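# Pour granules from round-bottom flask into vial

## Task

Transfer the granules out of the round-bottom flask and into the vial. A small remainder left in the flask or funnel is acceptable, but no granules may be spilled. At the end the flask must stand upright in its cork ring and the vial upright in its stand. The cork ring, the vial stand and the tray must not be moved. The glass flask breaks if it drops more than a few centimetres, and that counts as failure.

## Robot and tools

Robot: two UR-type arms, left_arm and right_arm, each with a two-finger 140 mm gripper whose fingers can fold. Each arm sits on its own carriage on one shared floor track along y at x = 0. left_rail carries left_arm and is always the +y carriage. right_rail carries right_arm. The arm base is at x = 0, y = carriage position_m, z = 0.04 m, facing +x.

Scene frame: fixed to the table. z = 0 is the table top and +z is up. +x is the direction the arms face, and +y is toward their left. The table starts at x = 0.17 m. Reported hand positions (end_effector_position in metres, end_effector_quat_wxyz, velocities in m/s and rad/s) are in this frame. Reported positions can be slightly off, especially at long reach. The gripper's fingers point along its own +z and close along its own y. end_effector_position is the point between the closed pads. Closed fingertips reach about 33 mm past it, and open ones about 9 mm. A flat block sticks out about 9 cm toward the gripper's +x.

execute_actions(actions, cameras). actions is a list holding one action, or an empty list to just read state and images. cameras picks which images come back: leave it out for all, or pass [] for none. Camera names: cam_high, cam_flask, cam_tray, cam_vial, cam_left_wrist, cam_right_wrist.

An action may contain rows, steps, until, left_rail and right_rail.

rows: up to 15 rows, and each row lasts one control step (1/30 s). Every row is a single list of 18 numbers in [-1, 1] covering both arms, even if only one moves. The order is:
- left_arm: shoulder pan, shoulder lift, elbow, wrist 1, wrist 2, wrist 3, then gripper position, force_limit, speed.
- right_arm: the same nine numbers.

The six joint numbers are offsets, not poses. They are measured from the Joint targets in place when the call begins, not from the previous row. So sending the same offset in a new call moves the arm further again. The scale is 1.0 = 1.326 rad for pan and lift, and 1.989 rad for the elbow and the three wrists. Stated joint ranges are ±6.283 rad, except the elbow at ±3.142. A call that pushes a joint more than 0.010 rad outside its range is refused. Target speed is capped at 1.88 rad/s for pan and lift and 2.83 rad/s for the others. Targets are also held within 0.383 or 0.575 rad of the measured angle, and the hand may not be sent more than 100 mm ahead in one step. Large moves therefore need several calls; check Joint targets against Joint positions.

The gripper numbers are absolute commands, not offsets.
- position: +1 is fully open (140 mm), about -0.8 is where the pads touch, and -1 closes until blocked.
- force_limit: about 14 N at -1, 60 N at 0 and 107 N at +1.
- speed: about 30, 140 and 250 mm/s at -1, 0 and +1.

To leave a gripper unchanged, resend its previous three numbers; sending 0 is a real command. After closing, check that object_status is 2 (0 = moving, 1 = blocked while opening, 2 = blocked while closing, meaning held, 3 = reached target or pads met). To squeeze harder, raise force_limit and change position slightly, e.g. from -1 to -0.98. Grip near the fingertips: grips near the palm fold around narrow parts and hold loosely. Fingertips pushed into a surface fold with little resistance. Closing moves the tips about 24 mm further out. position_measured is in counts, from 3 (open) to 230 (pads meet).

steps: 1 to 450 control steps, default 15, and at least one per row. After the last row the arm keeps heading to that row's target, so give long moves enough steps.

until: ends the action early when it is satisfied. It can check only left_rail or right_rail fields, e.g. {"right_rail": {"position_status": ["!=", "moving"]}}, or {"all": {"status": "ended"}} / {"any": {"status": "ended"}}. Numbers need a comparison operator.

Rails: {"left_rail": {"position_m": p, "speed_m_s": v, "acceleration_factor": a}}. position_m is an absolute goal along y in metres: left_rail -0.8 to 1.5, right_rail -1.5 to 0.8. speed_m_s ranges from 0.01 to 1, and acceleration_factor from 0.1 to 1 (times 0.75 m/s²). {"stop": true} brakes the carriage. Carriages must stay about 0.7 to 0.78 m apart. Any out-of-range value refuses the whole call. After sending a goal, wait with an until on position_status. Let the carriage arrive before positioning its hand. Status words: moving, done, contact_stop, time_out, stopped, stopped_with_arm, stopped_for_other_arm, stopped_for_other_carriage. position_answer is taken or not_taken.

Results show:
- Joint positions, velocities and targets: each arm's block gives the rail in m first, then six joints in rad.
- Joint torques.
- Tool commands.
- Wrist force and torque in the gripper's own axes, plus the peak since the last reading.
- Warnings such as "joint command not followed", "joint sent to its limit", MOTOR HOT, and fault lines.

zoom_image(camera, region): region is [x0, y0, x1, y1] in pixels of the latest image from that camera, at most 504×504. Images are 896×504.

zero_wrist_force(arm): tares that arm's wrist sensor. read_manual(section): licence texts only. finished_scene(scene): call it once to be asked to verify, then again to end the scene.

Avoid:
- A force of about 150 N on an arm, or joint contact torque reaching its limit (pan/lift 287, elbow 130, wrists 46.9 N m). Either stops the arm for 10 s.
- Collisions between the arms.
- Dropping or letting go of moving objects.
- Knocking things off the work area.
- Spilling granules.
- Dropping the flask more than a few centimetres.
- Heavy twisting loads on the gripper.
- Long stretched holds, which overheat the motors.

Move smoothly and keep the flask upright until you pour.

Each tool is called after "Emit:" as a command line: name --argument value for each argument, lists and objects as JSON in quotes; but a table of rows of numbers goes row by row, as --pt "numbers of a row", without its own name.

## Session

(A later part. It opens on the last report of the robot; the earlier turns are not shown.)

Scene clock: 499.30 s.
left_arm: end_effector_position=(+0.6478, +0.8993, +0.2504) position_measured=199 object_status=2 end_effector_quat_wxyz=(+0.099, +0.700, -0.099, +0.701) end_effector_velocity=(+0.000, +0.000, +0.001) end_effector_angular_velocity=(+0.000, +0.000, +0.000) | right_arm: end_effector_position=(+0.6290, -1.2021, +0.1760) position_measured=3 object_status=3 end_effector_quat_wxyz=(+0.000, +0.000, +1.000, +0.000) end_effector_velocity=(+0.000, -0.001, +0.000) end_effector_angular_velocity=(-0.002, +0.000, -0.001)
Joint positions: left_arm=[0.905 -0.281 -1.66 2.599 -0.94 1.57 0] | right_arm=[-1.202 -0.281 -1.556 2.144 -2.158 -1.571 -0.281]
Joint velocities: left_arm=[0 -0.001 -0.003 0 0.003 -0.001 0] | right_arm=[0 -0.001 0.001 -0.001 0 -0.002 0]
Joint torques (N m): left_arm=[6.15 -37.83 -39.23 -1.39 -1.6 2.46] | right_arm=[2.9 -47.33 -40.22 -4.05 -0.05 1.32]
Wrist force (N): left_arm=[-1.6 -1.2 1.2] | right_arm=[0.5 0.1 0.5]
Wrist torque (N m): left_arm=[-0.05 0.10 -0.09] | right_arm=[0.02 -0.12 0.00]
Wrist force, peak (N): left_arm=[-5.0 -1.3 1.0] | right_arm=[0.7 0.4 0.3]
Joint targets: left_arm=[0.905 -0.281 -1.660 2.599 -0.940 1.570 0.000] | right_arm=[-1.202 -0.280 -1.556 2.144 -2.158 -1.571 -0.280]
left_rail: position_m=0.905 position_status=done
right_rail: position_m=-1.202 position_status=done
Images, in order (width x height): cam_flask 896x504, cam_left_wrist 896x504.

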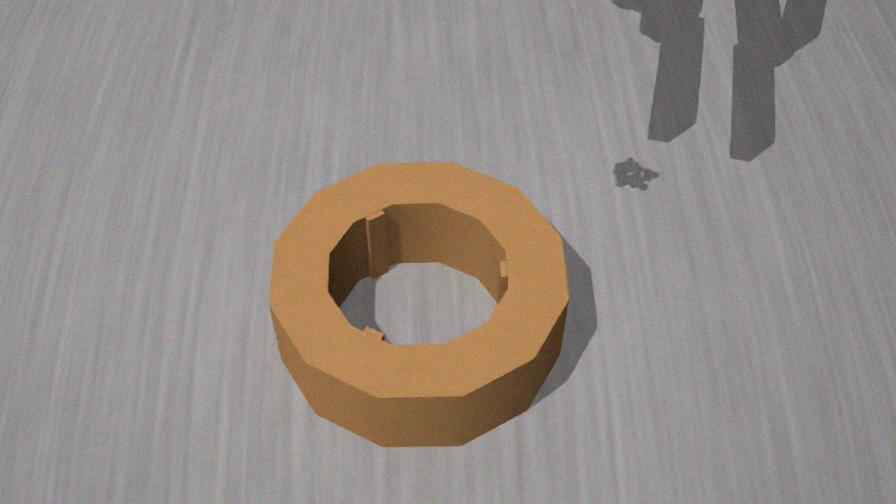

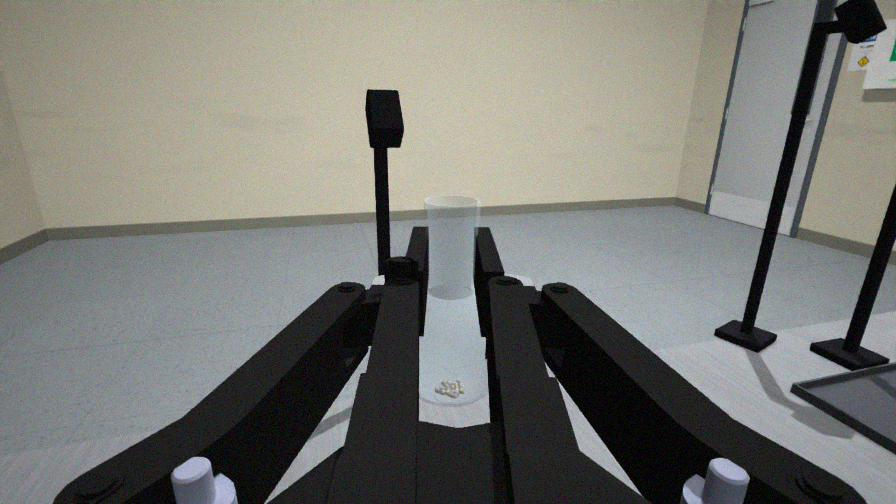

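Emit:
execute_actions --actions '[{"left_rail": {"position_m": 0.36, "speed_m_s": 0.7, "acceleration_factor": 0.7}, "rows": [[0,-0.000452,0.000240,0.000061,0,0.004272,-1,-0.2,-0.95,0,0,0,0,0,0,1,1,1],[0,-0.001730,0.000919,0.000234,0,0.016347,-1,-0.2,-0.95,0,0,0,0,0,0,1,1,1],[-0.0001,-0.003702,0.001966,0.000502,0,0.034980,-1,-0.2,-0.95,0,0,0,0,0,0,1,1,1],[-0.0001,-0.006243,0.003316,0.000846,0,0.058996,-1,-0.2,-0.95,0,0,0,0,0,0,1,1,1],[-0.0001,-0.009230,0.004903,0.001251,0,0.087216,-1,-0.2,-0.95,0,0,0,0,0,0,1,1,1],[-0.0002,-0.012529,0.006655,0.001698,0,0.118395,-1,-0.2,-0.95,0,0,0,0,0,0,1,1,1],[-0.0002,-0.016021,0.008510,0.002171,0,0.151391,-1,-0.2,-0.95,0,0,0,0,0,0,1,1,1],[-0.0002,-0.019574,0.010397,0.002652,0,0.184959,-1,-0.2,-0.95,0,0,0,0,0,0,1,1,1],[-0.0003,-0.023066,0.012252,0.003125,0,0.217955,-1,-0.2,-0.95,0,0,0,0,0,0,1,1,1],[-0.0003,-0.026365,0.014004,0.003572,0,0.249134,-1,-0.2,-0.95,0,0,0,0,0,0,1,1,1],[-0.0003,-0.029352,0.015591,0.003977,0,0.277354,-1,-0.2,-0.95,0,0,0,0,0,0,1,1,1],[-0.0004,-0.031893,0.016941,0.004321,0,0.301370,-1,-0.2,-0.95,0,0,0,0,0,0,1,1,1],[-0.0004,-0.033865,0.017988,0.004589,0,0.320003,-1,-0.2,-0.95,0,0,0,0,0,0,1,1,1],[-0.0004,-0.035143,0.018667,0.004762,0,0.332078,-1,-0.2,-0.95,0,0,0,0,0,0,1,1,1],[-0.0004,-0.035595,0.018907,0.004823,0,0.336350,-1,-0.2,-0.95,0,0,0,0,0,0,1,1,1]], "steps": 75, "until": {"left_rail": {"position_status": ["!=", "moving"]}}}]' --cameras '["cam_left_wrist", "cam_vial", "cam_tray"]'

Scene clock: 559.63 s.
left_arm: end_effector_position=(+0.6244, +0.3608, +0.2505) position_measured=199 object_status=2 end_effector_quat_wxyz=(-0.136, +0.629, -0.323, +0.694) end_effector_velocity=(+0.000, -0.001, +0.000) end_effector_angular_velocity=(-0.002, +0.000, +0.000) | right_arm: end_effector_position=(+0.6290, -1.2021, +0.1760) position_measured=3 object_status=3 end_effector_quat_wxyz=(+0.000, +0.000, +1.000, +0.000) end_effector_velocity=(-0.001, +0.000, -0.001) end_effector_angular_velocity=(+0.001, +0.002, -0.001)
Joint positions: left_arm=[0.36 -0.282 -1.707 2.636 -0.93 1.57 0.669] | right_arm=[-1.202 -0.281 -1.556 2.144 -2.158 -1.571 -0.281]
Joint velocities: left_arm=[-0.001 0 0 0 0 0 -0.002] | right_arm=[0 -0.001 0.001 0.001 0 0.001 0.001]
Joint torques (N m): left_arm=[1.49 -31.22 -20.11 -2.06 -1.92 3] | right_arm=[1.44 -45.22 -42.11 -3.89 0.27 1.62]
Wrist force (N): left_arm=[-1.9 -1.3 0.5] | right_arm=[0.1 0.0 0.2]
Wrist torque (N m): left_arm=[-0.24 0.13 -0.12] | right_arm=[-0.01 -0.01 0.00]
Wrist force, peak (N): left_arm=[-2.5 -2.3 0.4] | right_arm=[0.5 -0.3 0.8]
Joint targets: left_arm=[0.360 -0.282 -1.707 2.636 -0.930 1.570 0.669] | right_arm=[-1.202 -0.280 -1.556 2.144 -2.158 -1.571 -0.280]
left_rail: position_m=0.360 speed_m_s=0.70 position_status=done
right_rail: position_m=-1.202 position_status=done
Images, in order (width x height): cam_tray 896x504, cam_vial 896x504, cam_left_wrist 896x504.

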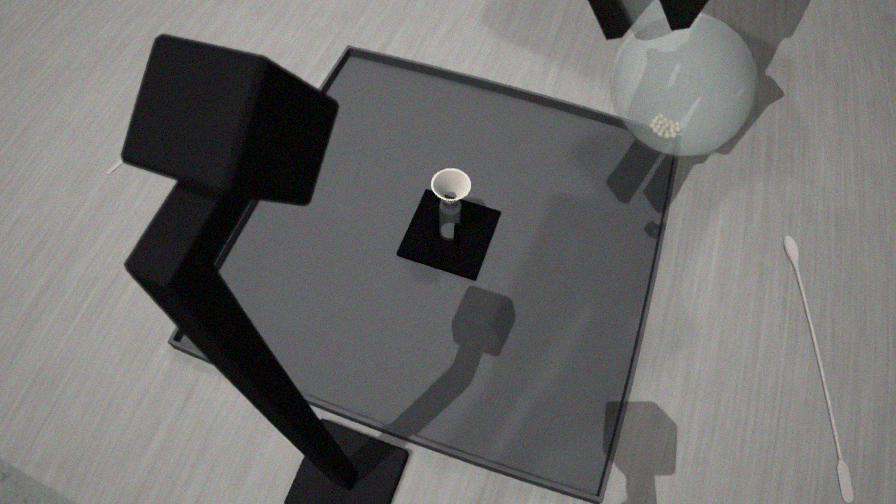

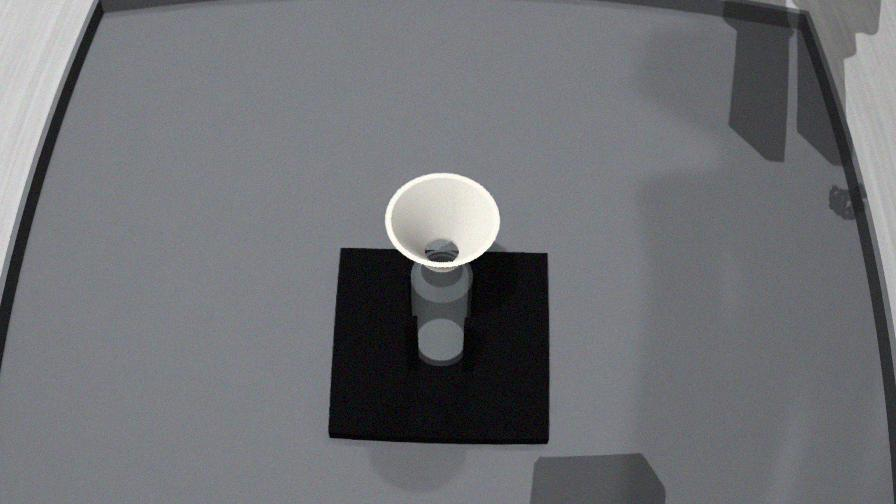

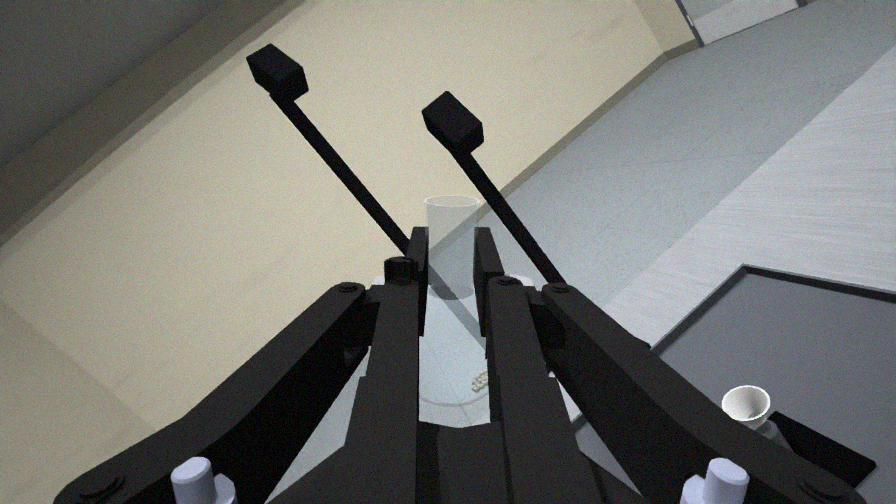

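Emit:
execute_actions --actions '[{"left_rail": {"position_m": 0.3433}, "rows": [[0,0.001522,0.000178,-0.001192,0,0.004272,-1,-0.2,-0.95,0,0,0,0,0,0,1,1,1],[0,0.005823,0.000680,-0.004562,0,0.016347,-1,-0.2,-0.95,0,0,0,0,0,0,1,1,1],[0,0.012461,0.001456,-0.009763,0,0.034980,-1,-0.2,-0.95,0,0,0,0,0,0,1,1,1],[0,0.021016,0.002455,-0.016466,0,0.058996,-1,-0.2,-0.95,0,0,0,0,0,0,1,1,1],[0,0.031069,0.003630,-0.024343,0,0.087216,-1,-0.2,-0.95,0,0,0,0,0,0,1,1,1],[0,0.042177,0.004927,-0.033045,0,0.118395,-1,-0.2,-0.95,0,0,0,0,0,0,1,1,1],[0,0.053931,0.006301,-0.042254,0,0.151391,-1,-0.2,-0.95,0,0,0,0,0,0,1,1,1],[0,0.065889,0.007698,-0.051624,0,0.184959,-1,-0.2,-0.95,0,0,0,0,0,0,1,1,1],[0,0.077643,0.009071,-0.060833,0,0.217955,-1,-0.2,-0.95,0,0,0,0,0,0,1,1,1],[0,0.088751,0.010368,-0.069535,0,0.249134,-1,-0.2,-0.95,0,0,0,0,0,0,1,1,1],[0,0.098804,0.011543,-0.077412,0,0.277354,-1,-0.2,-0.95,0,0,0,0,0,0,1,1,1],[0,0.107359,0.012542,-0.084115,0,0.301370,-1,-0.2,-0.95,0,0,0,0,0,0,1,1,1],[0,0.113997,0.013318,-0.089316,0,0.320003,-1,-0.2,-0.95,0,0,0,0,0,0,1,1,1],[0,0.118298,0.013820,-0.092686,0,0.332078,-1,-0.2,-0.95,0,0,0,0,0,0,1,1,1],[0,0.119820,0.013998,-0.093878,0,0.336350,-1,-0.2,-0.95,0,0,0,0,0,0,1,1,1]], "steps": 18}]' --cameras '[]'

Emit:
execute_actions --actions '[{"rows": [[0,0.001633,0.000151,-0.001239,0,0.004272,-1,-0.2,-0.95,0,0,0,0,0,0,1,1,1],[0,0.006248,0.000576,-0.004742,0,0.016347,-1,-0.2,-0.95,0,0,0,0,0,0,1,1,1],[0,0.013371,0.001233,-0.010147,0,0.034980,-1,-0.2,-0.95,0,0,0,0,0,0,1,1,1],[0,0.022550,0.002080,-0.017113,0,0.058996,-1,-0.2,-0.95,0,0,0,0,0,0,1,1,1],[0,0.033337,0.003075,-0.025299,0,0.087216,-1,-0.2,-0.95,0,0,0,0,0,0,1,1,1],[0,0.045255,0.004174,-0.034344,0,0.118395,-1,-0.2,-0.95,0,0,0,0,0,0,1,1,1],[0,0.057867,0.005337,-0.043915,0,0.151391,-1,-0.2,-0.95,0,0,0,0,0,0,1,1,1],[0,0.070698,0.006521,-0.053653,0,0.184959,-1,-0.2,-0.95,0,0,0,0,0,0,1,1,1],[0,0.083310,0.007684,-0.063224,0,0.217955,-1,-0.2,-0.95,0,0,0,0,0,0,1,1,1],[0,0.095228,0.008783,-0.072269,0,0.249134,-1,-0.2,-0.95,0,0,0,0,0,0,1,1,1],[0,0.106015,0.009778,-0.080455,0,0.277354,-1,-0.2,-0.95,0,0,0,0,0,0,1,1,1],[0,0.115194,0.010625,-0.087421,0,0.301370,-1,-0.2,-0.95,0,0,0,0,0,0,1,1,1],[0,0.122317,0.011282,-0.092826,0,0.320003,-1,-0.2,-0.95,0,0,0,0,0,0,1,1,1],[0,0.126932,0.011707,-0.096329,0,0.332078,-1,-0.2,-0.95,0,0,0,0,0,0,1,1,1],[0,0.128565,0.011858,-0.097568,0,0.336350,-1,-0.2,-0.95,0,0,0,0,0,0,1,1,1]], "steps": 20}]' --cameras '["cam_left_wrist", "cam_vial", "cam_tray"]'

Scene clock: 621.10 s.
left_arm: end_effector_position=(+0.6304, +0.3423, +0.2005) position_measured=199 object_status=2 end_effector_quat_wxyz=(-0.357, +0.488, -0.511, +0.611) end_effector_velocity=(+0.000, +0.001, +0.000) end_effector_angular_velocity=(+0.000, +0.000, +0.003) | right_arm: end_effector_position=(+0.6290, -1.2021, +0.1760) position_measured=3 object_status=3 end_effector_quat_wxyz=(+0.000, +0.000, +1.000, +0.000) end_effector_velocity=(+0.000, +0.000, +0.000) end_effector_angular_velocity=(+0.000, +0.001, +0.000)
Joint positions: left_arm=[0.343 -0.282 -1.549 2.664 -1.117 1.57 1.337] | right_arm=[-1.202 -0.281 -1.556 2.144 -2.158 -1.571 -0.281]
Joint velocities: left_arm=[0 0.002 0 0 -0.001 -0.001 0] | right_arm=[0 0 0.001 0 0 0 0]
Joint torques (N m): left_arm=[8.25 -13.68 -12.19 -5.29 -1.34 2.18] | right_arm=[1.24 -49.95 -39.15 -3.19 -0.33 1.66]
Wrist force (N): left_arm=[-1.6 -0.9 0.6] | right_arm=[0.3 -0.1 0.3]
Wrist torque (N m): left_arm=[-0.21 0.03 -0.16] | right_arm=[-0.02 -0.06 0.00]
Wrist force, peak (N): left_arm=[-2.2 -3.2 0.1] | right_arm=[0.7 0.4 0.4]
Joint targets: left_arm=[0.343 -0.282 -1.548 2.664 -1.117 1.570 1.338] | right_arm=[-1.202 -0.280 -1.556 2.144 -2.158 -1.571 -0.280]
left_rail: position_m=0.343 speed_m_s=0.70 position_status=done
right_rail: position_m=-1.202 position_status=done
No camera images: "cameras" was empty.

Scene clock: 622.40 s.
left_arm: end_effector_position=(+0.6304, +0.3423, +0.1505) position_measured=199 object_status=2 end_effector_quat_wxyz=(+0.537, -0.293, +0.643, -0.460) end_effector_velocity=(+0.000, +0.000, +0.000) end_effector_angular_velocity=(+0.004, -0.001, +0.000) | right_arm: end_effector_position=(+0.6290, -1.2021, +0.1760) position_measured=3 object_status=3 end_effector_quat_wxyz=(+0.000, +0.000, +1.000, +0.000) end_effector_velocity=(+0.000, +0.000, +0.000) end_effector_angular_velocity=(+0.000, +0.000, +0.000)
Joint positions: left_arm=[0.343 -0.282 -1.378 2.688 -1.311 1.57 2.006] | right_arm=[-1.202 -0.281 -1.556 2.144 -2.158 -1.571 -0.281]
Joint velocities: left_arm=[0 0 0.001 0 -0.001 0.001 0.004] | right_arm=[0 0 0 0 0 0 0]
Joint torques (N m): left_arm=[8.11 -17.48 -3.8 -5.59 -1.28 3.29] | right_arm=[4 -47.22 -39.88 -2.84 0.35 1.54]
Wrist force (N): left_arm=[-1.6 -1.1 0.3] | right_arm=[0.2 0.1 0.3]
Wrist torque (N m): left_arm=[-0.37 0.01 -0.16] | right_arm=[0.03 -0.03 0.00]
Wrist force, peak (N): left_arm=[-1.7 -2.4 0.0] | right_arm=[0.7 0.4 0.0]
Joint targets: left_arm=[0.343 -0.282 -1.378 2.688 -1.311 1.570 2.006] | right_arm=[-1.202 -0.280 -1.556 2.144 -2.158 -1.571 -0.280]
left_rail: position_m=0.343 speed_m_s=0.70 position_status=done
right_rail: position_m=-1.202 position_status=done
Images, in order (width x height): cam_tray 896x504, cam_vial 896x504, cam_left_wrist 896x504.

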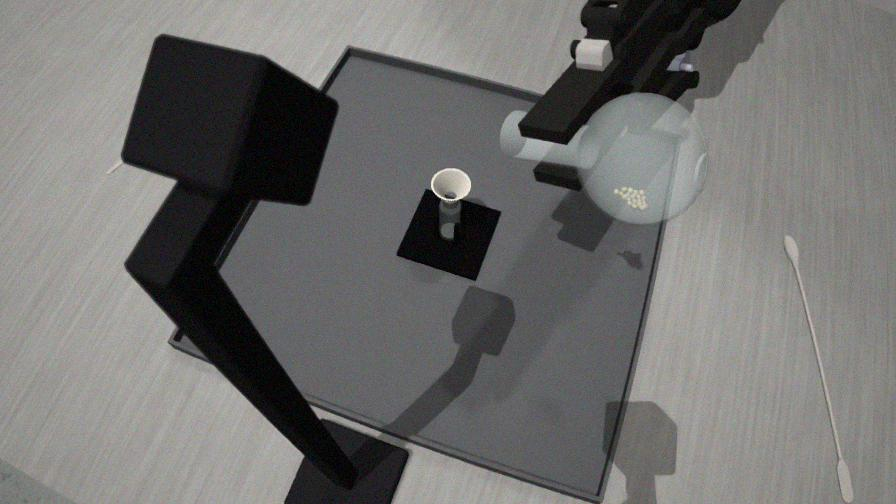

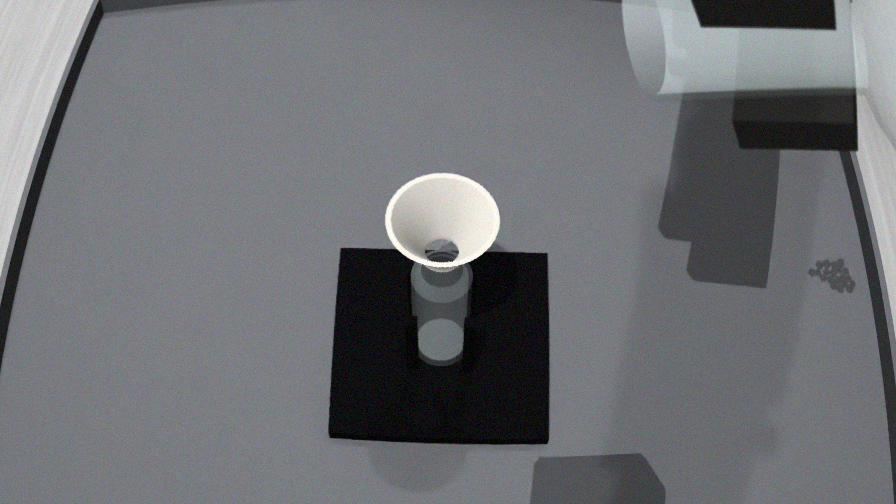

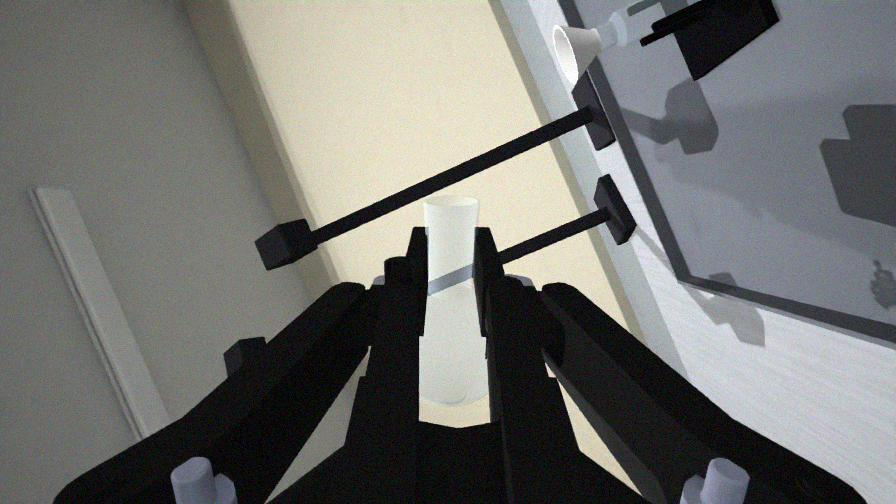

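Emit:
execute_actions --actions '[]' --cameras '["cam_left_wrist", "cam_vial"]'

Emit:
zoom_image --camera "cam_left_wrist" --region '[500, 0, 668, 126]'

Emit:
zoom_image --camera "cam_vial" --region '[380, 0, 716, 252]'

Scene clock: 663.23 s.
left_arm: end_effector_position=(+0.6304, +0.3423, +0.1504) position_measured=199 object_status=2 end_effector_quat_wxyz=(+0.537, -0.293, +0.643, -0.460) end_effector_velocity=(+0.000, +0.000, +0.000) end_effector_angular_velocity=(-0.001, +0.000, +0.000) | right_arm: end_effector_position=(+0.6290, -1.2021, +0.1760) position_measured=3 object_status=3 end_effector_quat_wxyz=(+0.000, +0.000, +1.000, +0.000) end_effector_velocity=(+0.000, +0.000, +0.000) end_effector_angular_velocity=(-0.002, -0.001, +0.000)
Joint positions: left_arm=[0.343 -0.282 -1.378 2.688 -1.311 1.57 2.006] | right_arm=[-1.202 -0.281 -1.556 2.144 -2.158 -1.571 -0.281]
Joint velocities: left_arm=[0 0 0 0 0 0 -0.001] | right_arm=[0 0 0 0 -0.001 -0.002 0]
Joint torques (N m): left_arm=[5.47 -20.9 -16.67 -3.89 -0.99 2.71] | right_arm=[2.92 -45.5 -40.08 -3.36 -0.07 2.07]
Wrist force (N): left_arm=[-1.3 -1.5 0.1] | right_arm=[0.2 0.2 0.1]
Wrist torque (N m): left_arm=[-0.44 -0.06 -0.16] | right_arm=[0.04 -0.02 0.01]
Wrist force, peak (N): left_arm=[-1.8 -1.6 0.1] | right_arm=[0.8 0.1 0.2]
Joint targets: left_arm=[0.343 -0.282 -1.378 2.688 -1.311 1.570 2.006] | right_arm=[-1.202 -0.280 -1.556 2.144 -2.158 -1.571 -0.280]
Tool commands: left_gripper/position=-1.0 left_gripper/force_limit=-0.2 left_gripper/speed=-0.95 right_gripper/position=+1.0 right_gripper/force_limit=+1.0 right_gripper/speed=+1.0
left_rail: position_m=0.343 speed_m_s=0.70 position_status=done
right_rail: position_m=-1.202 position_status=done
Images, in order (width x height): cam_vial 896x504, cam_left_wrist 896x504.

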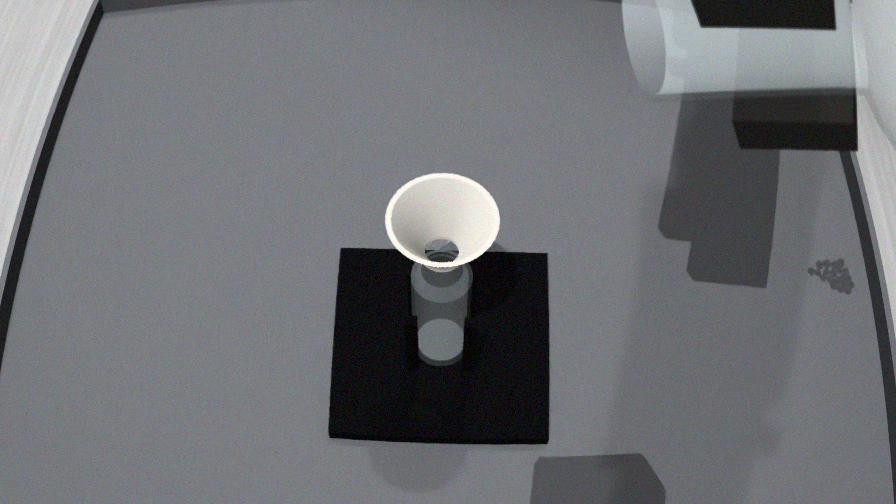

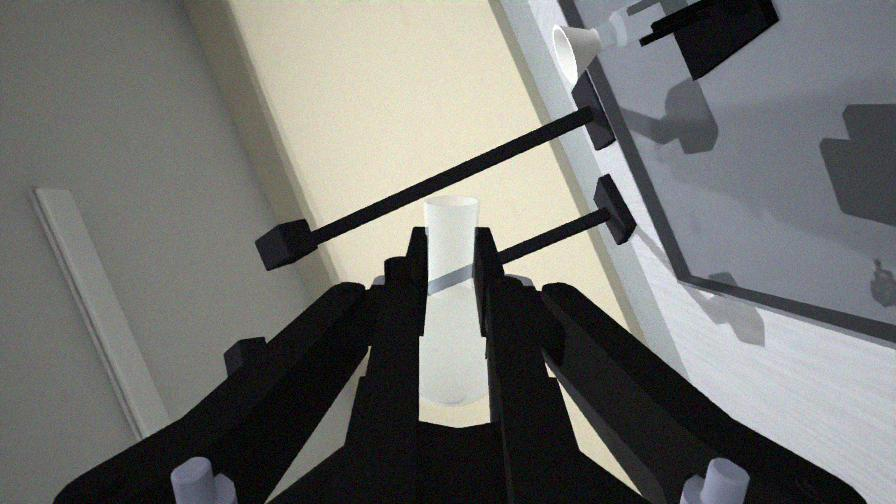

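Scaled by 3.000 from the camera's 896x504 image, which has a finer 1280x720 frame.

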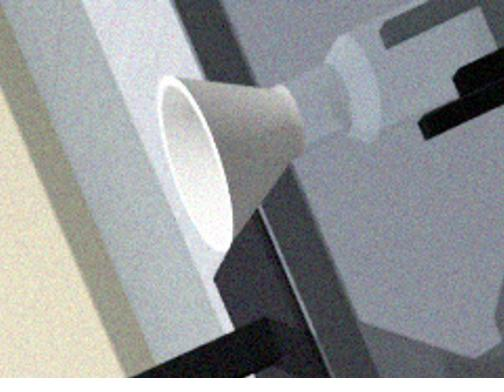

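Scaled by 1.500 from the camera's 896x504 image, which has a finer 1280x720 frame.

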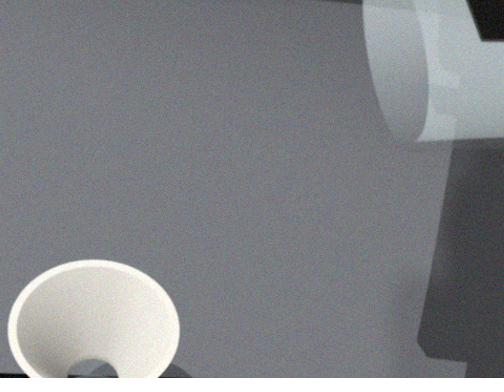

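Emit:
execute_actions --actions '[{"left_rail": {"position_m": 0.2911}, "rows": [[0,0.00027,0.00012,-0.0003,0,0.00223,-1,-0.2,-0.95,0,0,0,0,0,0,1,1,1],[0,0.00105,0.00046,-0.00116,0,0.00854,-1,-0.2,-0.95,0,0,0,0,0,0,1,1,1],[0,0.00225,0.00099,-0.00249,0,0.01828,-1,-0.2,-0.95,0,0,0,0,0,0,1,1,1],[0,0.00379,0.00166,-0.00419,0,0.03084,-1,-0.2,-0.95,0,0,0,0,0,0,1,1,1],[0,0.00561,0.00246,-0.0062,0,0.04559,-1,-0.2,-0.95,0,0,0,0,0,0,1,1,1],[0,0.00761,0.00334,-0.00842,0,0.06189,-1,-0.2,-0.95,0,0,0,0,0,0,1,1,1],[0,0.00974,0.00427,-0.01076,0,0.07913,-1,-0.2,-0.95,0,0,0,0,0,0,1,1,1],[0,0.0119,0.00522,-0.01315,0,0.09668,-1,-0.2,-0.95,0,0,0,0,0,0,1,1,1],[0,0.01402,0.00615,-0.01549,0,0.11393,-1,-0.2,-0.95,0,0,0,0,0,0,1,1,1],[0,0.01602,0.00703,-0.01771,0,0.13022,-1,-0.2,-0.95,0,0,0,0,0,0,1,1,1],[0,0.01784,0.00782,-0.01972,0,0.14497,-1,-0.2,-0.95,0,0,0,0,0,0,1,1,1],[0,0.01938,0.0085,-0.02142,0,0.15753,-1,-0.2,-0.95,0,0,0,0,0,0,1,1,1],[0,0.02058,0.00903,-0.02275,0,0.16727,-1,-0.2,-0.95,0,0,0,0,0,0,1,1,1],[0,0.02136,0.00937,-0.02361,0,0.17358,-1,-0.2,-0.95,0,0,0,0,0,0,1,1,1],[0,0.021633,0.009489,-0.023911,0,0.175812,-1,-0.2,-0.95,0,0,0,0,0,0,1,1,1]], "steps": 45, "until": {"left_rail": {"position_status": ["!=", "moving"]}}}]' --cameras '["cam_left_wrist", "cam_vial", "cam_tray"]'

Emit:
zoom_image --camera "cam_left_wrist" --region '[460, 60, 628, 186]'

Emit:
zoom_image --camera "cam_vial" --region '[340, 0, 676, 252]'

Scene clock: 787.23 s.
left_arm: end_effector_position=(+0.6215, +0.2927, +0.1404) position_measured=199 object_status=2 end_effector_quat_wxyz=(+0.609, -0.177, +0.684, -0.360) end_effector_velocity=(+0.000, +0.000, +0.000) end_effector_angular_velocity=(+0.005, -0.001, +0.000) | right_arm: end_effector_position=(+0.6290, -1.2021, +0.1760) position_measured=3 object_status=3 end_effector_quat_wxyz=(+0.000, +0.000, +1.000, +0.000) end_effector_velocity=(+0.000, +0.001, +0.000) end_effector_angular_velocity=(+0.000, -0.001, +0.001)
Joint positions: left_arm=[0.291 -0.282 -1.349 2.706 -1.358 1.57 2.356] | right_arm=[-1.202 -0.281 -1.556 2.144 -2.158 -1.571 -0.281]
Joint velocities: left_arm=[0 0 0 0 0 -0.001 0.005] | right_arm=[0 0.001 -0.001 0.001 0 0.001 0]
Joint torques (N m): left_arm=[-1.9 -19.87 -2.3 -5.31 -0.69 3.37] | right_arm=[0.48 -45.06 -39.52 -2.94 -0.38 2.49]
Wrist force (N): left_arm=[-0.8 -1.3 -0.5] | right_arm=[0.3 0.0 0.2]
Wrist torque (N m): left_arm=[-0.42 -0.13 -0.17] | right_arm=[0.00 -0.05 0.00]
Wrist force, peak (N): left_arm=[-2.7 -0.6 -0.8] | right_arm=[0.7 0.4 0.2]
Joint targets: left_arm=[0.291 -0.282 -1.349 2.706 -1.358 1.570 2.356] | right_arm=[-1.202 -0.280 -1.556 2.144 -2.158 -1.571 -0.280]
left_rail: position_m=0.291 speed_m_s=0.70 position_status=done
right_rail: position_m=-1.202 position_status=done
Images, in order (width x height): cam_tray 896x504, cam_vial 896x504, cam_left_wrist 896x504.

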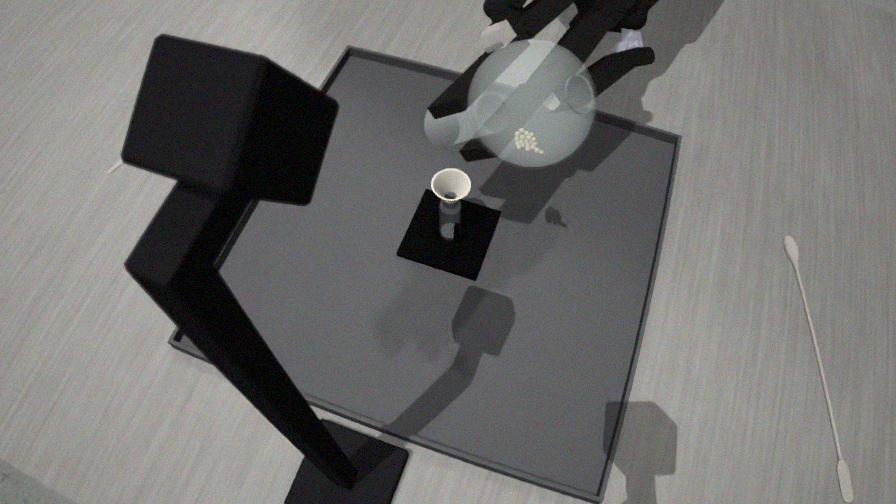

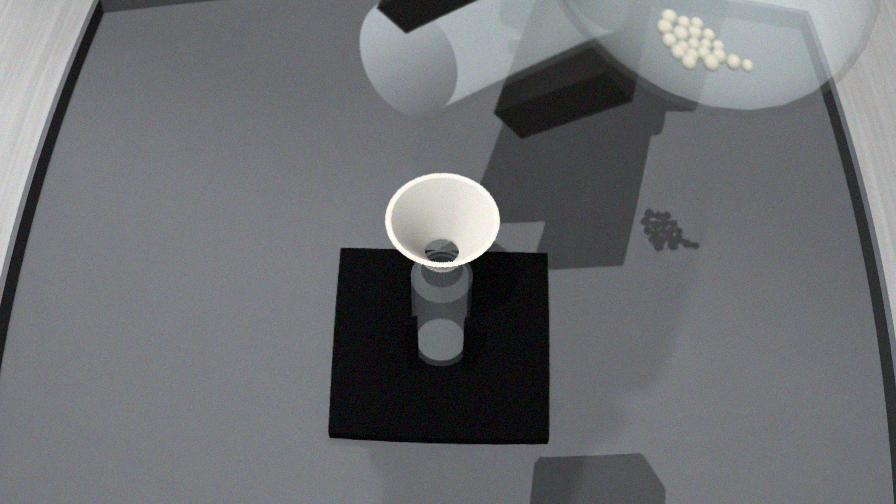

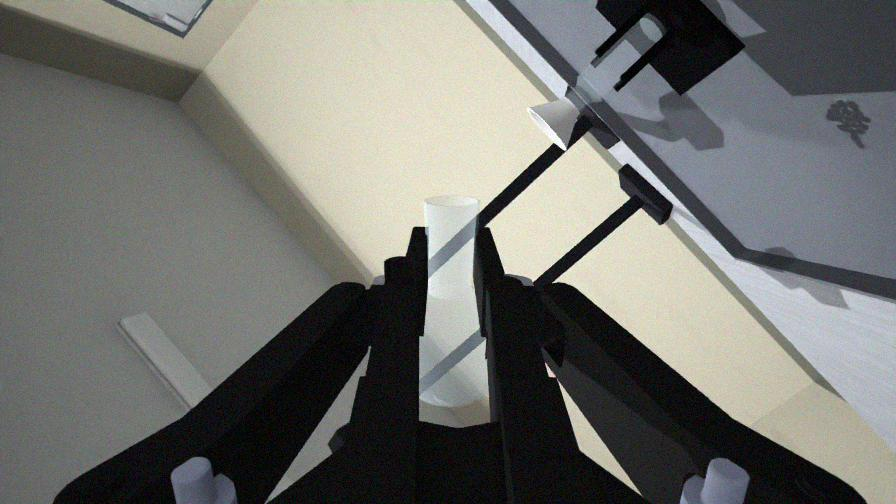

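Scaled by 3.000 from the camera's 896x504 image, which has a finer 1280x720 frame.

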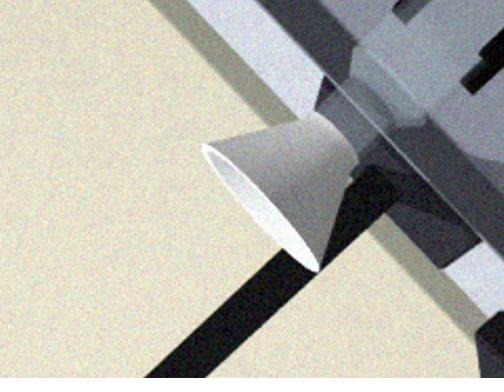

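Scaled by 1.500 from the camera's 896x504 image, which has a finer 1280x720 frame.

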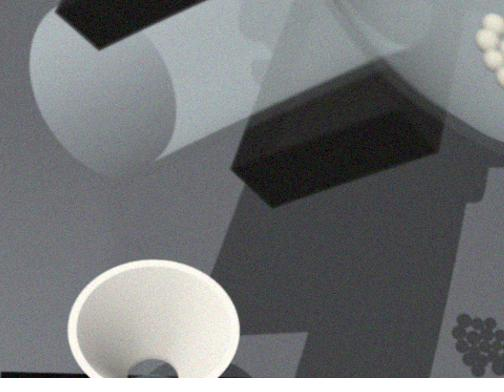

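Emit:
zoom_image --camera "cam_tray" --region '[380, 70, 604, 294]'

Scaled by 2.250 from the camera's 896x504 image, which has a finer 1280x720 frame.

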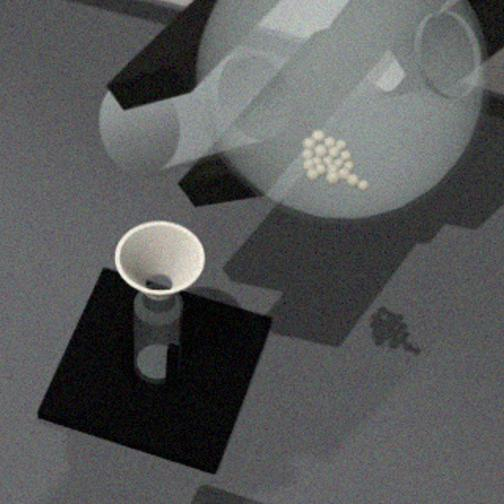

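Emit:
execute_actions --actions '[{"rows": [[0,0.00118,0.00003,-0.00082,0,0.00134,-1,-0.2,-0.95,0,0,0,0,0,0,1,1,1],[0,0.00452,0.00012,-0.00314,0,0.00512,-1,-0.2,-0.95,0,0,0,0,0,0,1,1,1],[0,0.00967,0.00026,-0.00671,0,0.01095,-1,-0.2,-0.95,0,0,0,0,0,0,1,1,1],[0,0.01632,0.00045,-0.01132,0,0.01847,-1,-0.2,-0.95,0,0,0,0,0,0,1,1,1],[0,0.02412,0.00066,-0.01674,0,0.0273,-1,-0.2,-0.95,0,0,0,0,0,0,1,1,1],[0,0.03274,0.00089,-0.02272,0,0.03707,-1,-0.2,-0.95,0,0,0,0,0,0,1,1,1],[0,0.04187,0.00114,-0.02906,0,0.0474,-1,-0.2,-0.95,0,0,0,0,0,0,1,1,1],[0,0.05115,0.0014,-0.0355,0,0.05791,-1,-0.2,-0.95,0,0,0,0,0,0,1,1,1],[0,0.06028,0.00165,-0.04183,0,0.06824,-1,-0.2,-0.95,0,0,0,0,0,0,1,1,1],[0,0.0689,0.00188,-0.04781,0,0.078,-1,-0.2,-0.95,0,0,0,0,0,0,1,1,1],[0,0.0767,0.00209,-0.05323,0,0.08683,-1,-0.2,-0.95,0,0,0,0,0,0,1,1,1],[0,0.08335,0.00227,-0.05784,0,0.09435,-1,-0.2,-0.95,0,0,0,0,0,0,1,1,1],[0,0.0885,0.00242,-0.06142,0,0.10018,-1,-0.2,-0.95,0,0,0,0,0,0,1,1,1],[0,0.09184,0.00251,-0.06373,0,0.10396,-1,-0.2,-0.95,0,0,0,0,0,0,1,1,1],[0,0.09302,0.002539,-0.064553,0,0.105301,-1,-0.2,-0.95,0,0,0,0,0,0,1,1,1]], "steps": 20}]' --cameras '["cam_vial", "cam_tray"]'

Emit:
zoom_image --camera "cam_vial" --region '[340, 60, 564, 284]'

Emit:
zoom_image --camera "cam_tray" --region '[390, 110, 558, 236]'

Scene clock: 829.53 s.
left_arm: end_effector_position=(+0.6215, +0.2927, +0.1085) position_measured=199 object_status=2 end_effector_quat_wxyz=(+0.643, -0.104, +0.699, -0.294) end_effector_velocity=(-0.001, +0.000, -0.001) end_effector_angular_velocity=(+0.003, +0.001, +0.000) | right_arm: end_effector_position=(+0.6290, -1.2021, +0.1760) position_measured=3 object_status=3 end_effector_quat_wxyz=(+0.000, +0.000, +1.000, +0.000) end_effector_velocity=(+0.000, +0.001, +0.000) end_effector_angular_velocity=(+0.001, +0.000, +0.000)
Joint positions: left_arm=[0.291 -0.282 -1.226 2.711 -1.486 1.57 2.565] | right_arm=[-1.202 -0.281 -1.556 2.144 -2.158 -1.571 -0.281]
Joint velocities: left_arm=[0 -0.001 0.002 0.001 -0.002 0 0.003] | right_arm=[0 0 -0.001 0 0.001 0.001 0]
Joint torques (N m): left_arm=[-7.8 -29.57 3.27 -5.14 0.15 2.84] | right_arm=[1.88 -45.16 -39.82 -2.88 -0.68 2.83]
Wrist force (N): left_arm=[-0.4 -0.7 -0.3] | right_arm=[0.2 0.1 0.2]
Wrist torque (N m): left_arm=[-0.28 -0.19 -0.21] | right_arm=[0.02 -0.04 0.00]
Wrist force, peak (N): left_arm=[-1.5 -1.7 -0.1] | right_arm=[0.5 0.4 0.5]
Joint targets: left_arm=[0.291 -0.282 -1.226 2.711 -1.487 1.570 2.566] | right_arm=[-1.202 -0.280 -1.556 2.144 -2.158 -1.571 -0.280]
left_rail: position_m=0.291 speed_m_s=0.70 position_status=done
right_rail: position_m=-1.202 position_status=done
Images, in order (width x height): cam_tray 896x504, cam_vial 896x504.

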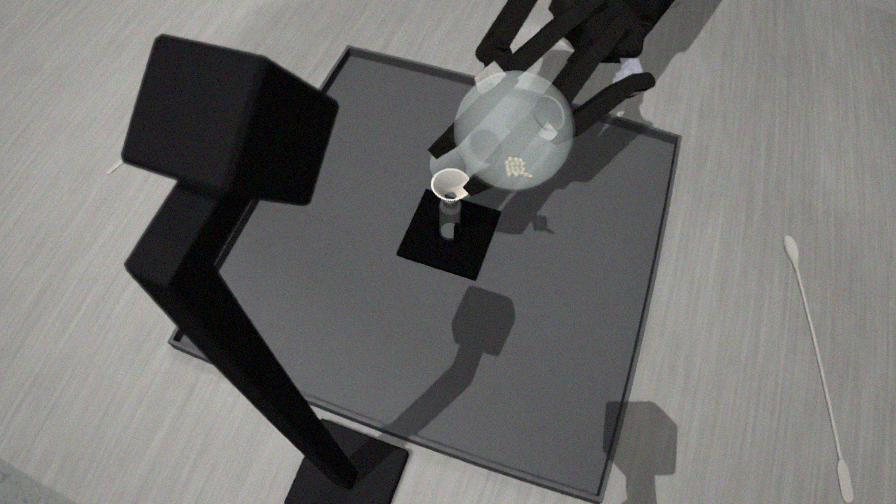

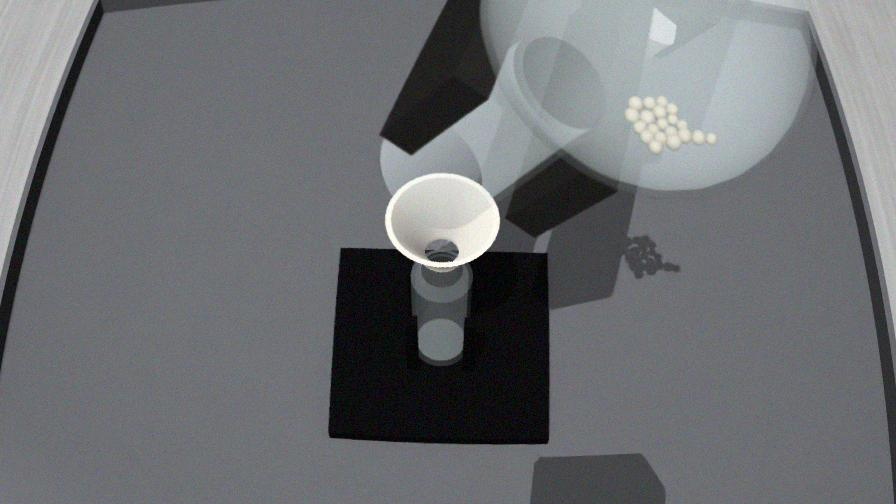

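Scaled by 2.250 from the camera's 896x504 image, which has a finer 1280x720 frame.

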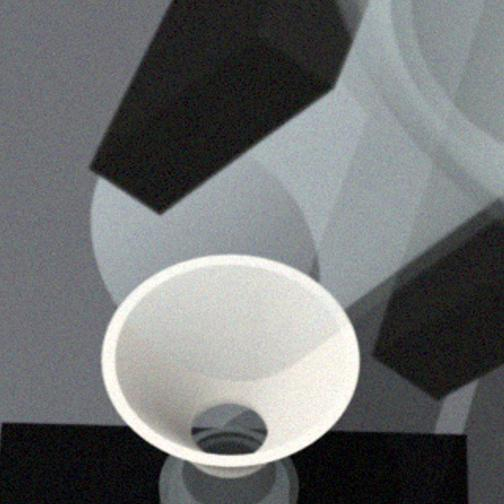

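Scaled by 3.000 from the camera's 896x504 image, which has a finer 1280x720 frame.

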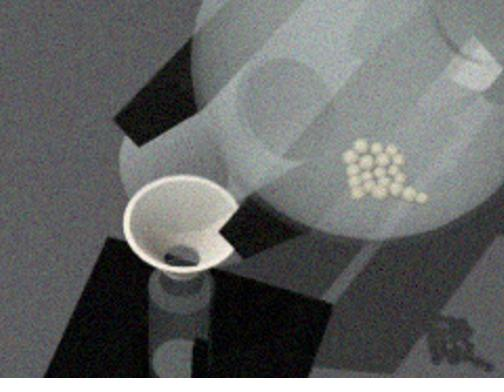

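Emit:
execute_actions --actions '[{"left_rail": {"position_m": 0.2887}, "rows": [[0,0.00042,0.00003,-0.0003,0,0.00074,-1,-0.2,-0.95,0,0,0,0,0,0,1,1,1],[0,0.00156,0.00012,-0.0011,0,0.00274,-1,-0.2,-0.95,0,0,0,0,0,0,1,1,1],[0,0.00323,0.00026,-0.00229,0,0.00569,-1,-0.2,-0.95,0,0,0,0,0,0,1,1,1],[0,0.00526,0.00042,-0.00373,0,0.00927,-1,-0.2,-0.95,0,0,0,0,0,0,1,1,1],[0,0.00748,0.0006,-0.0053,0,0.01316,-1,-0.2,-0.95,0,0,0,0,0,0,1,1,1],[0,0.00969,0.00078,-0.00687,0,0.01706,-1,-0.2,-0.95,0,0,0,0,0,0,1,1,1],[0,0.01172,0.00094,-0.00831,0,0.02064,-1,-0.2,-0.95,0,0,0,0,0,0,1,1,1],[0,0.0134,0.00108,-0.0095,0,0.02359,-1,-0.2,-0.95,0,0,0,0,0,0,1,1,1],[0,0.01454,0.00117,-0.0103,0,0.02559,-1,-0.2,-0.95,0,0,0,0,0,0,1,1,1],[0,0.014954,0.0012,-0.0106,0,0.026325,-1,-0.2,-0.95,0,0,0,0,0,0,1,1,1]], "steps": 20, "until": {"left_rail": {"position_status": ["!=", "moving"]}}}]' --cameras '["cam_left_wrist", "cam_vial"]'

Emit:
zoom_image --camera "cam_left_wrist" --region '[400, 120, 568, 246]'

Emit:
zoom_image --camera "cam_vial" --region '[340, 60, 564, 284]'

Scene clock: 882.90 s.
left_arm: end_effector_position=(+0.6207, +0.2905, +0.1049) position_measured=199 object_status=2 end_effector_quat_wxyz=(+0.648, -0.092, +0.701, -0.283) end_effector_velocity=(+0.000, -0.001, +0.000) end_effector_angular_velocity=(+0.004, -0.001, -0.002) | right_arm: end_effector_position=(+0.6290, -1.2021, +0.1760) position_measured=3 object_status=3 end_effector_quat_wxyz=(+0.000, +0.000, +1.000, +0.000) end_effector_velocity=(+0.000, +0.000, +0.000) end_effector_angular_velocity=(+0.000, -0.001, -0.001)
Joint positions: left_arm=[0.289 -0.282 -1.213 2.713 -1.5 1.57 2.599] | right_arm=[-1.202 -0.281 -1.556 2.144 -2.158 -1.571 -0.281]
Joint velocities: left_arm=[0 -0.001 0.001 0 -0.002 0.001 0.004] | right_arm=[0 -0.001 -0.001 0.001 -0.001 0 0.001]
Joint torques (N m): left_arm=[-3.71 -24.53 4.17 -6.27 0.55 3.23] | right_arm=[5.95 -43.77 -39 -3.53 -0.28 2.6]
Wrist force (N): left_arm=[-0.9 -1.0 -0.6] | right_arm=[0.3 0.2 0.0]
Wrist torque (N m): left_arm=[-0.33 -0.11 -0.18] | right_arm=[0.05 -0.06 0.01]
Wrist force, peak (N): left_arm=[-1.3 -0.9 -0.7] | right_arm=[0.7 0.3 0.4]
Joint targets: left_arm=[0.289 -0.282 -1.213 2.713 -1.500 1.570 2.599] | right_arm=[-1.202 -0.280 -1.556 2.144 -2.158 -1.571 -0.280]
left_rail: position_m=0.289 speed_m_s=0.70 position_status=done
right_rail: position_m=-1.202 position_status=done
Images, in order (width x height): cam_vial 896x504, cam_left_wrist 896x504.

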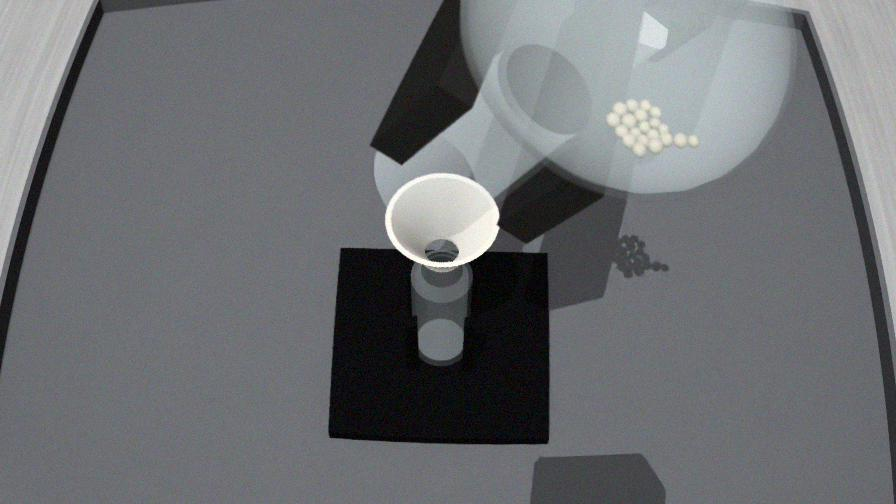

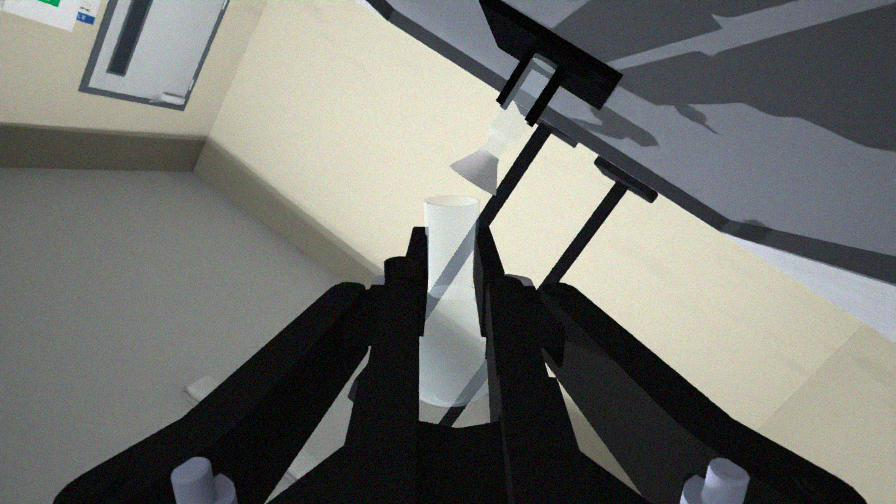

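Scaled by 3.000 from the camera's 896x504 image, which has a finer 1280x720 frame.

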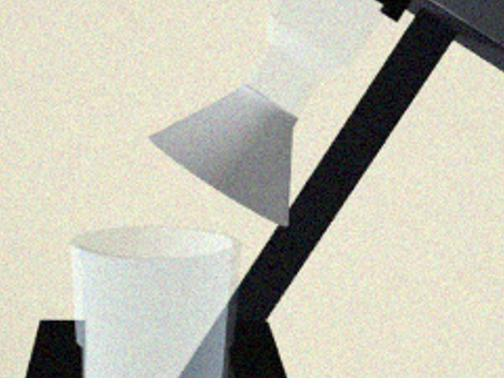

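Scaled by 2.250 from the camera's 896x504 image, which has a finer 1280x720 frame.

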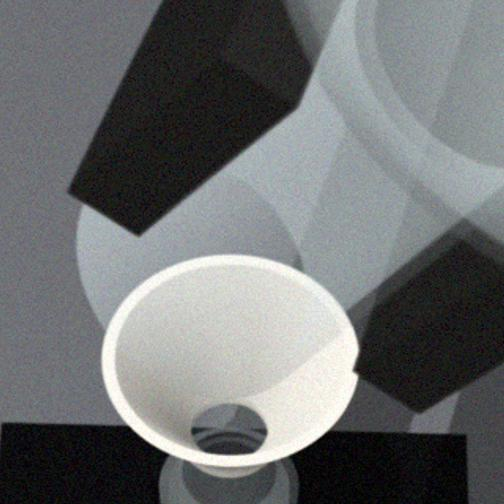

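Emit:
zoom_image --camera "cam_vial" --region '[370, 120, 510, 246]'

Emit:
zoom_image --camera "cam_left_wrist" --region '[415, 150, 505, 230]'

Scaled by 3.600 from the camera's 896x504 image, which has a finer 1280x720 frame.

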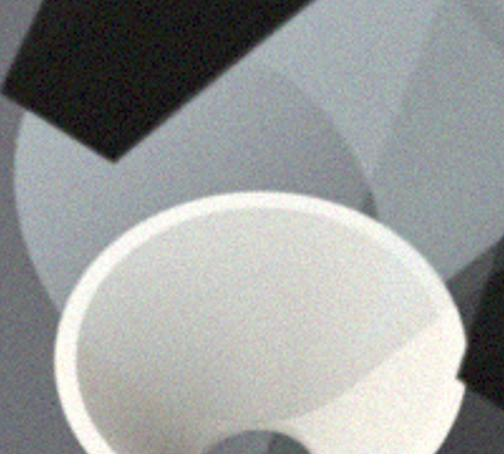

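Scaled by 5.600 from the camera's 896x504 image, which has a finer 1280x720 frame.

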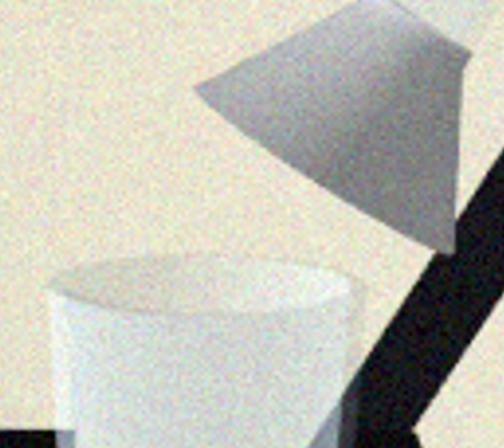

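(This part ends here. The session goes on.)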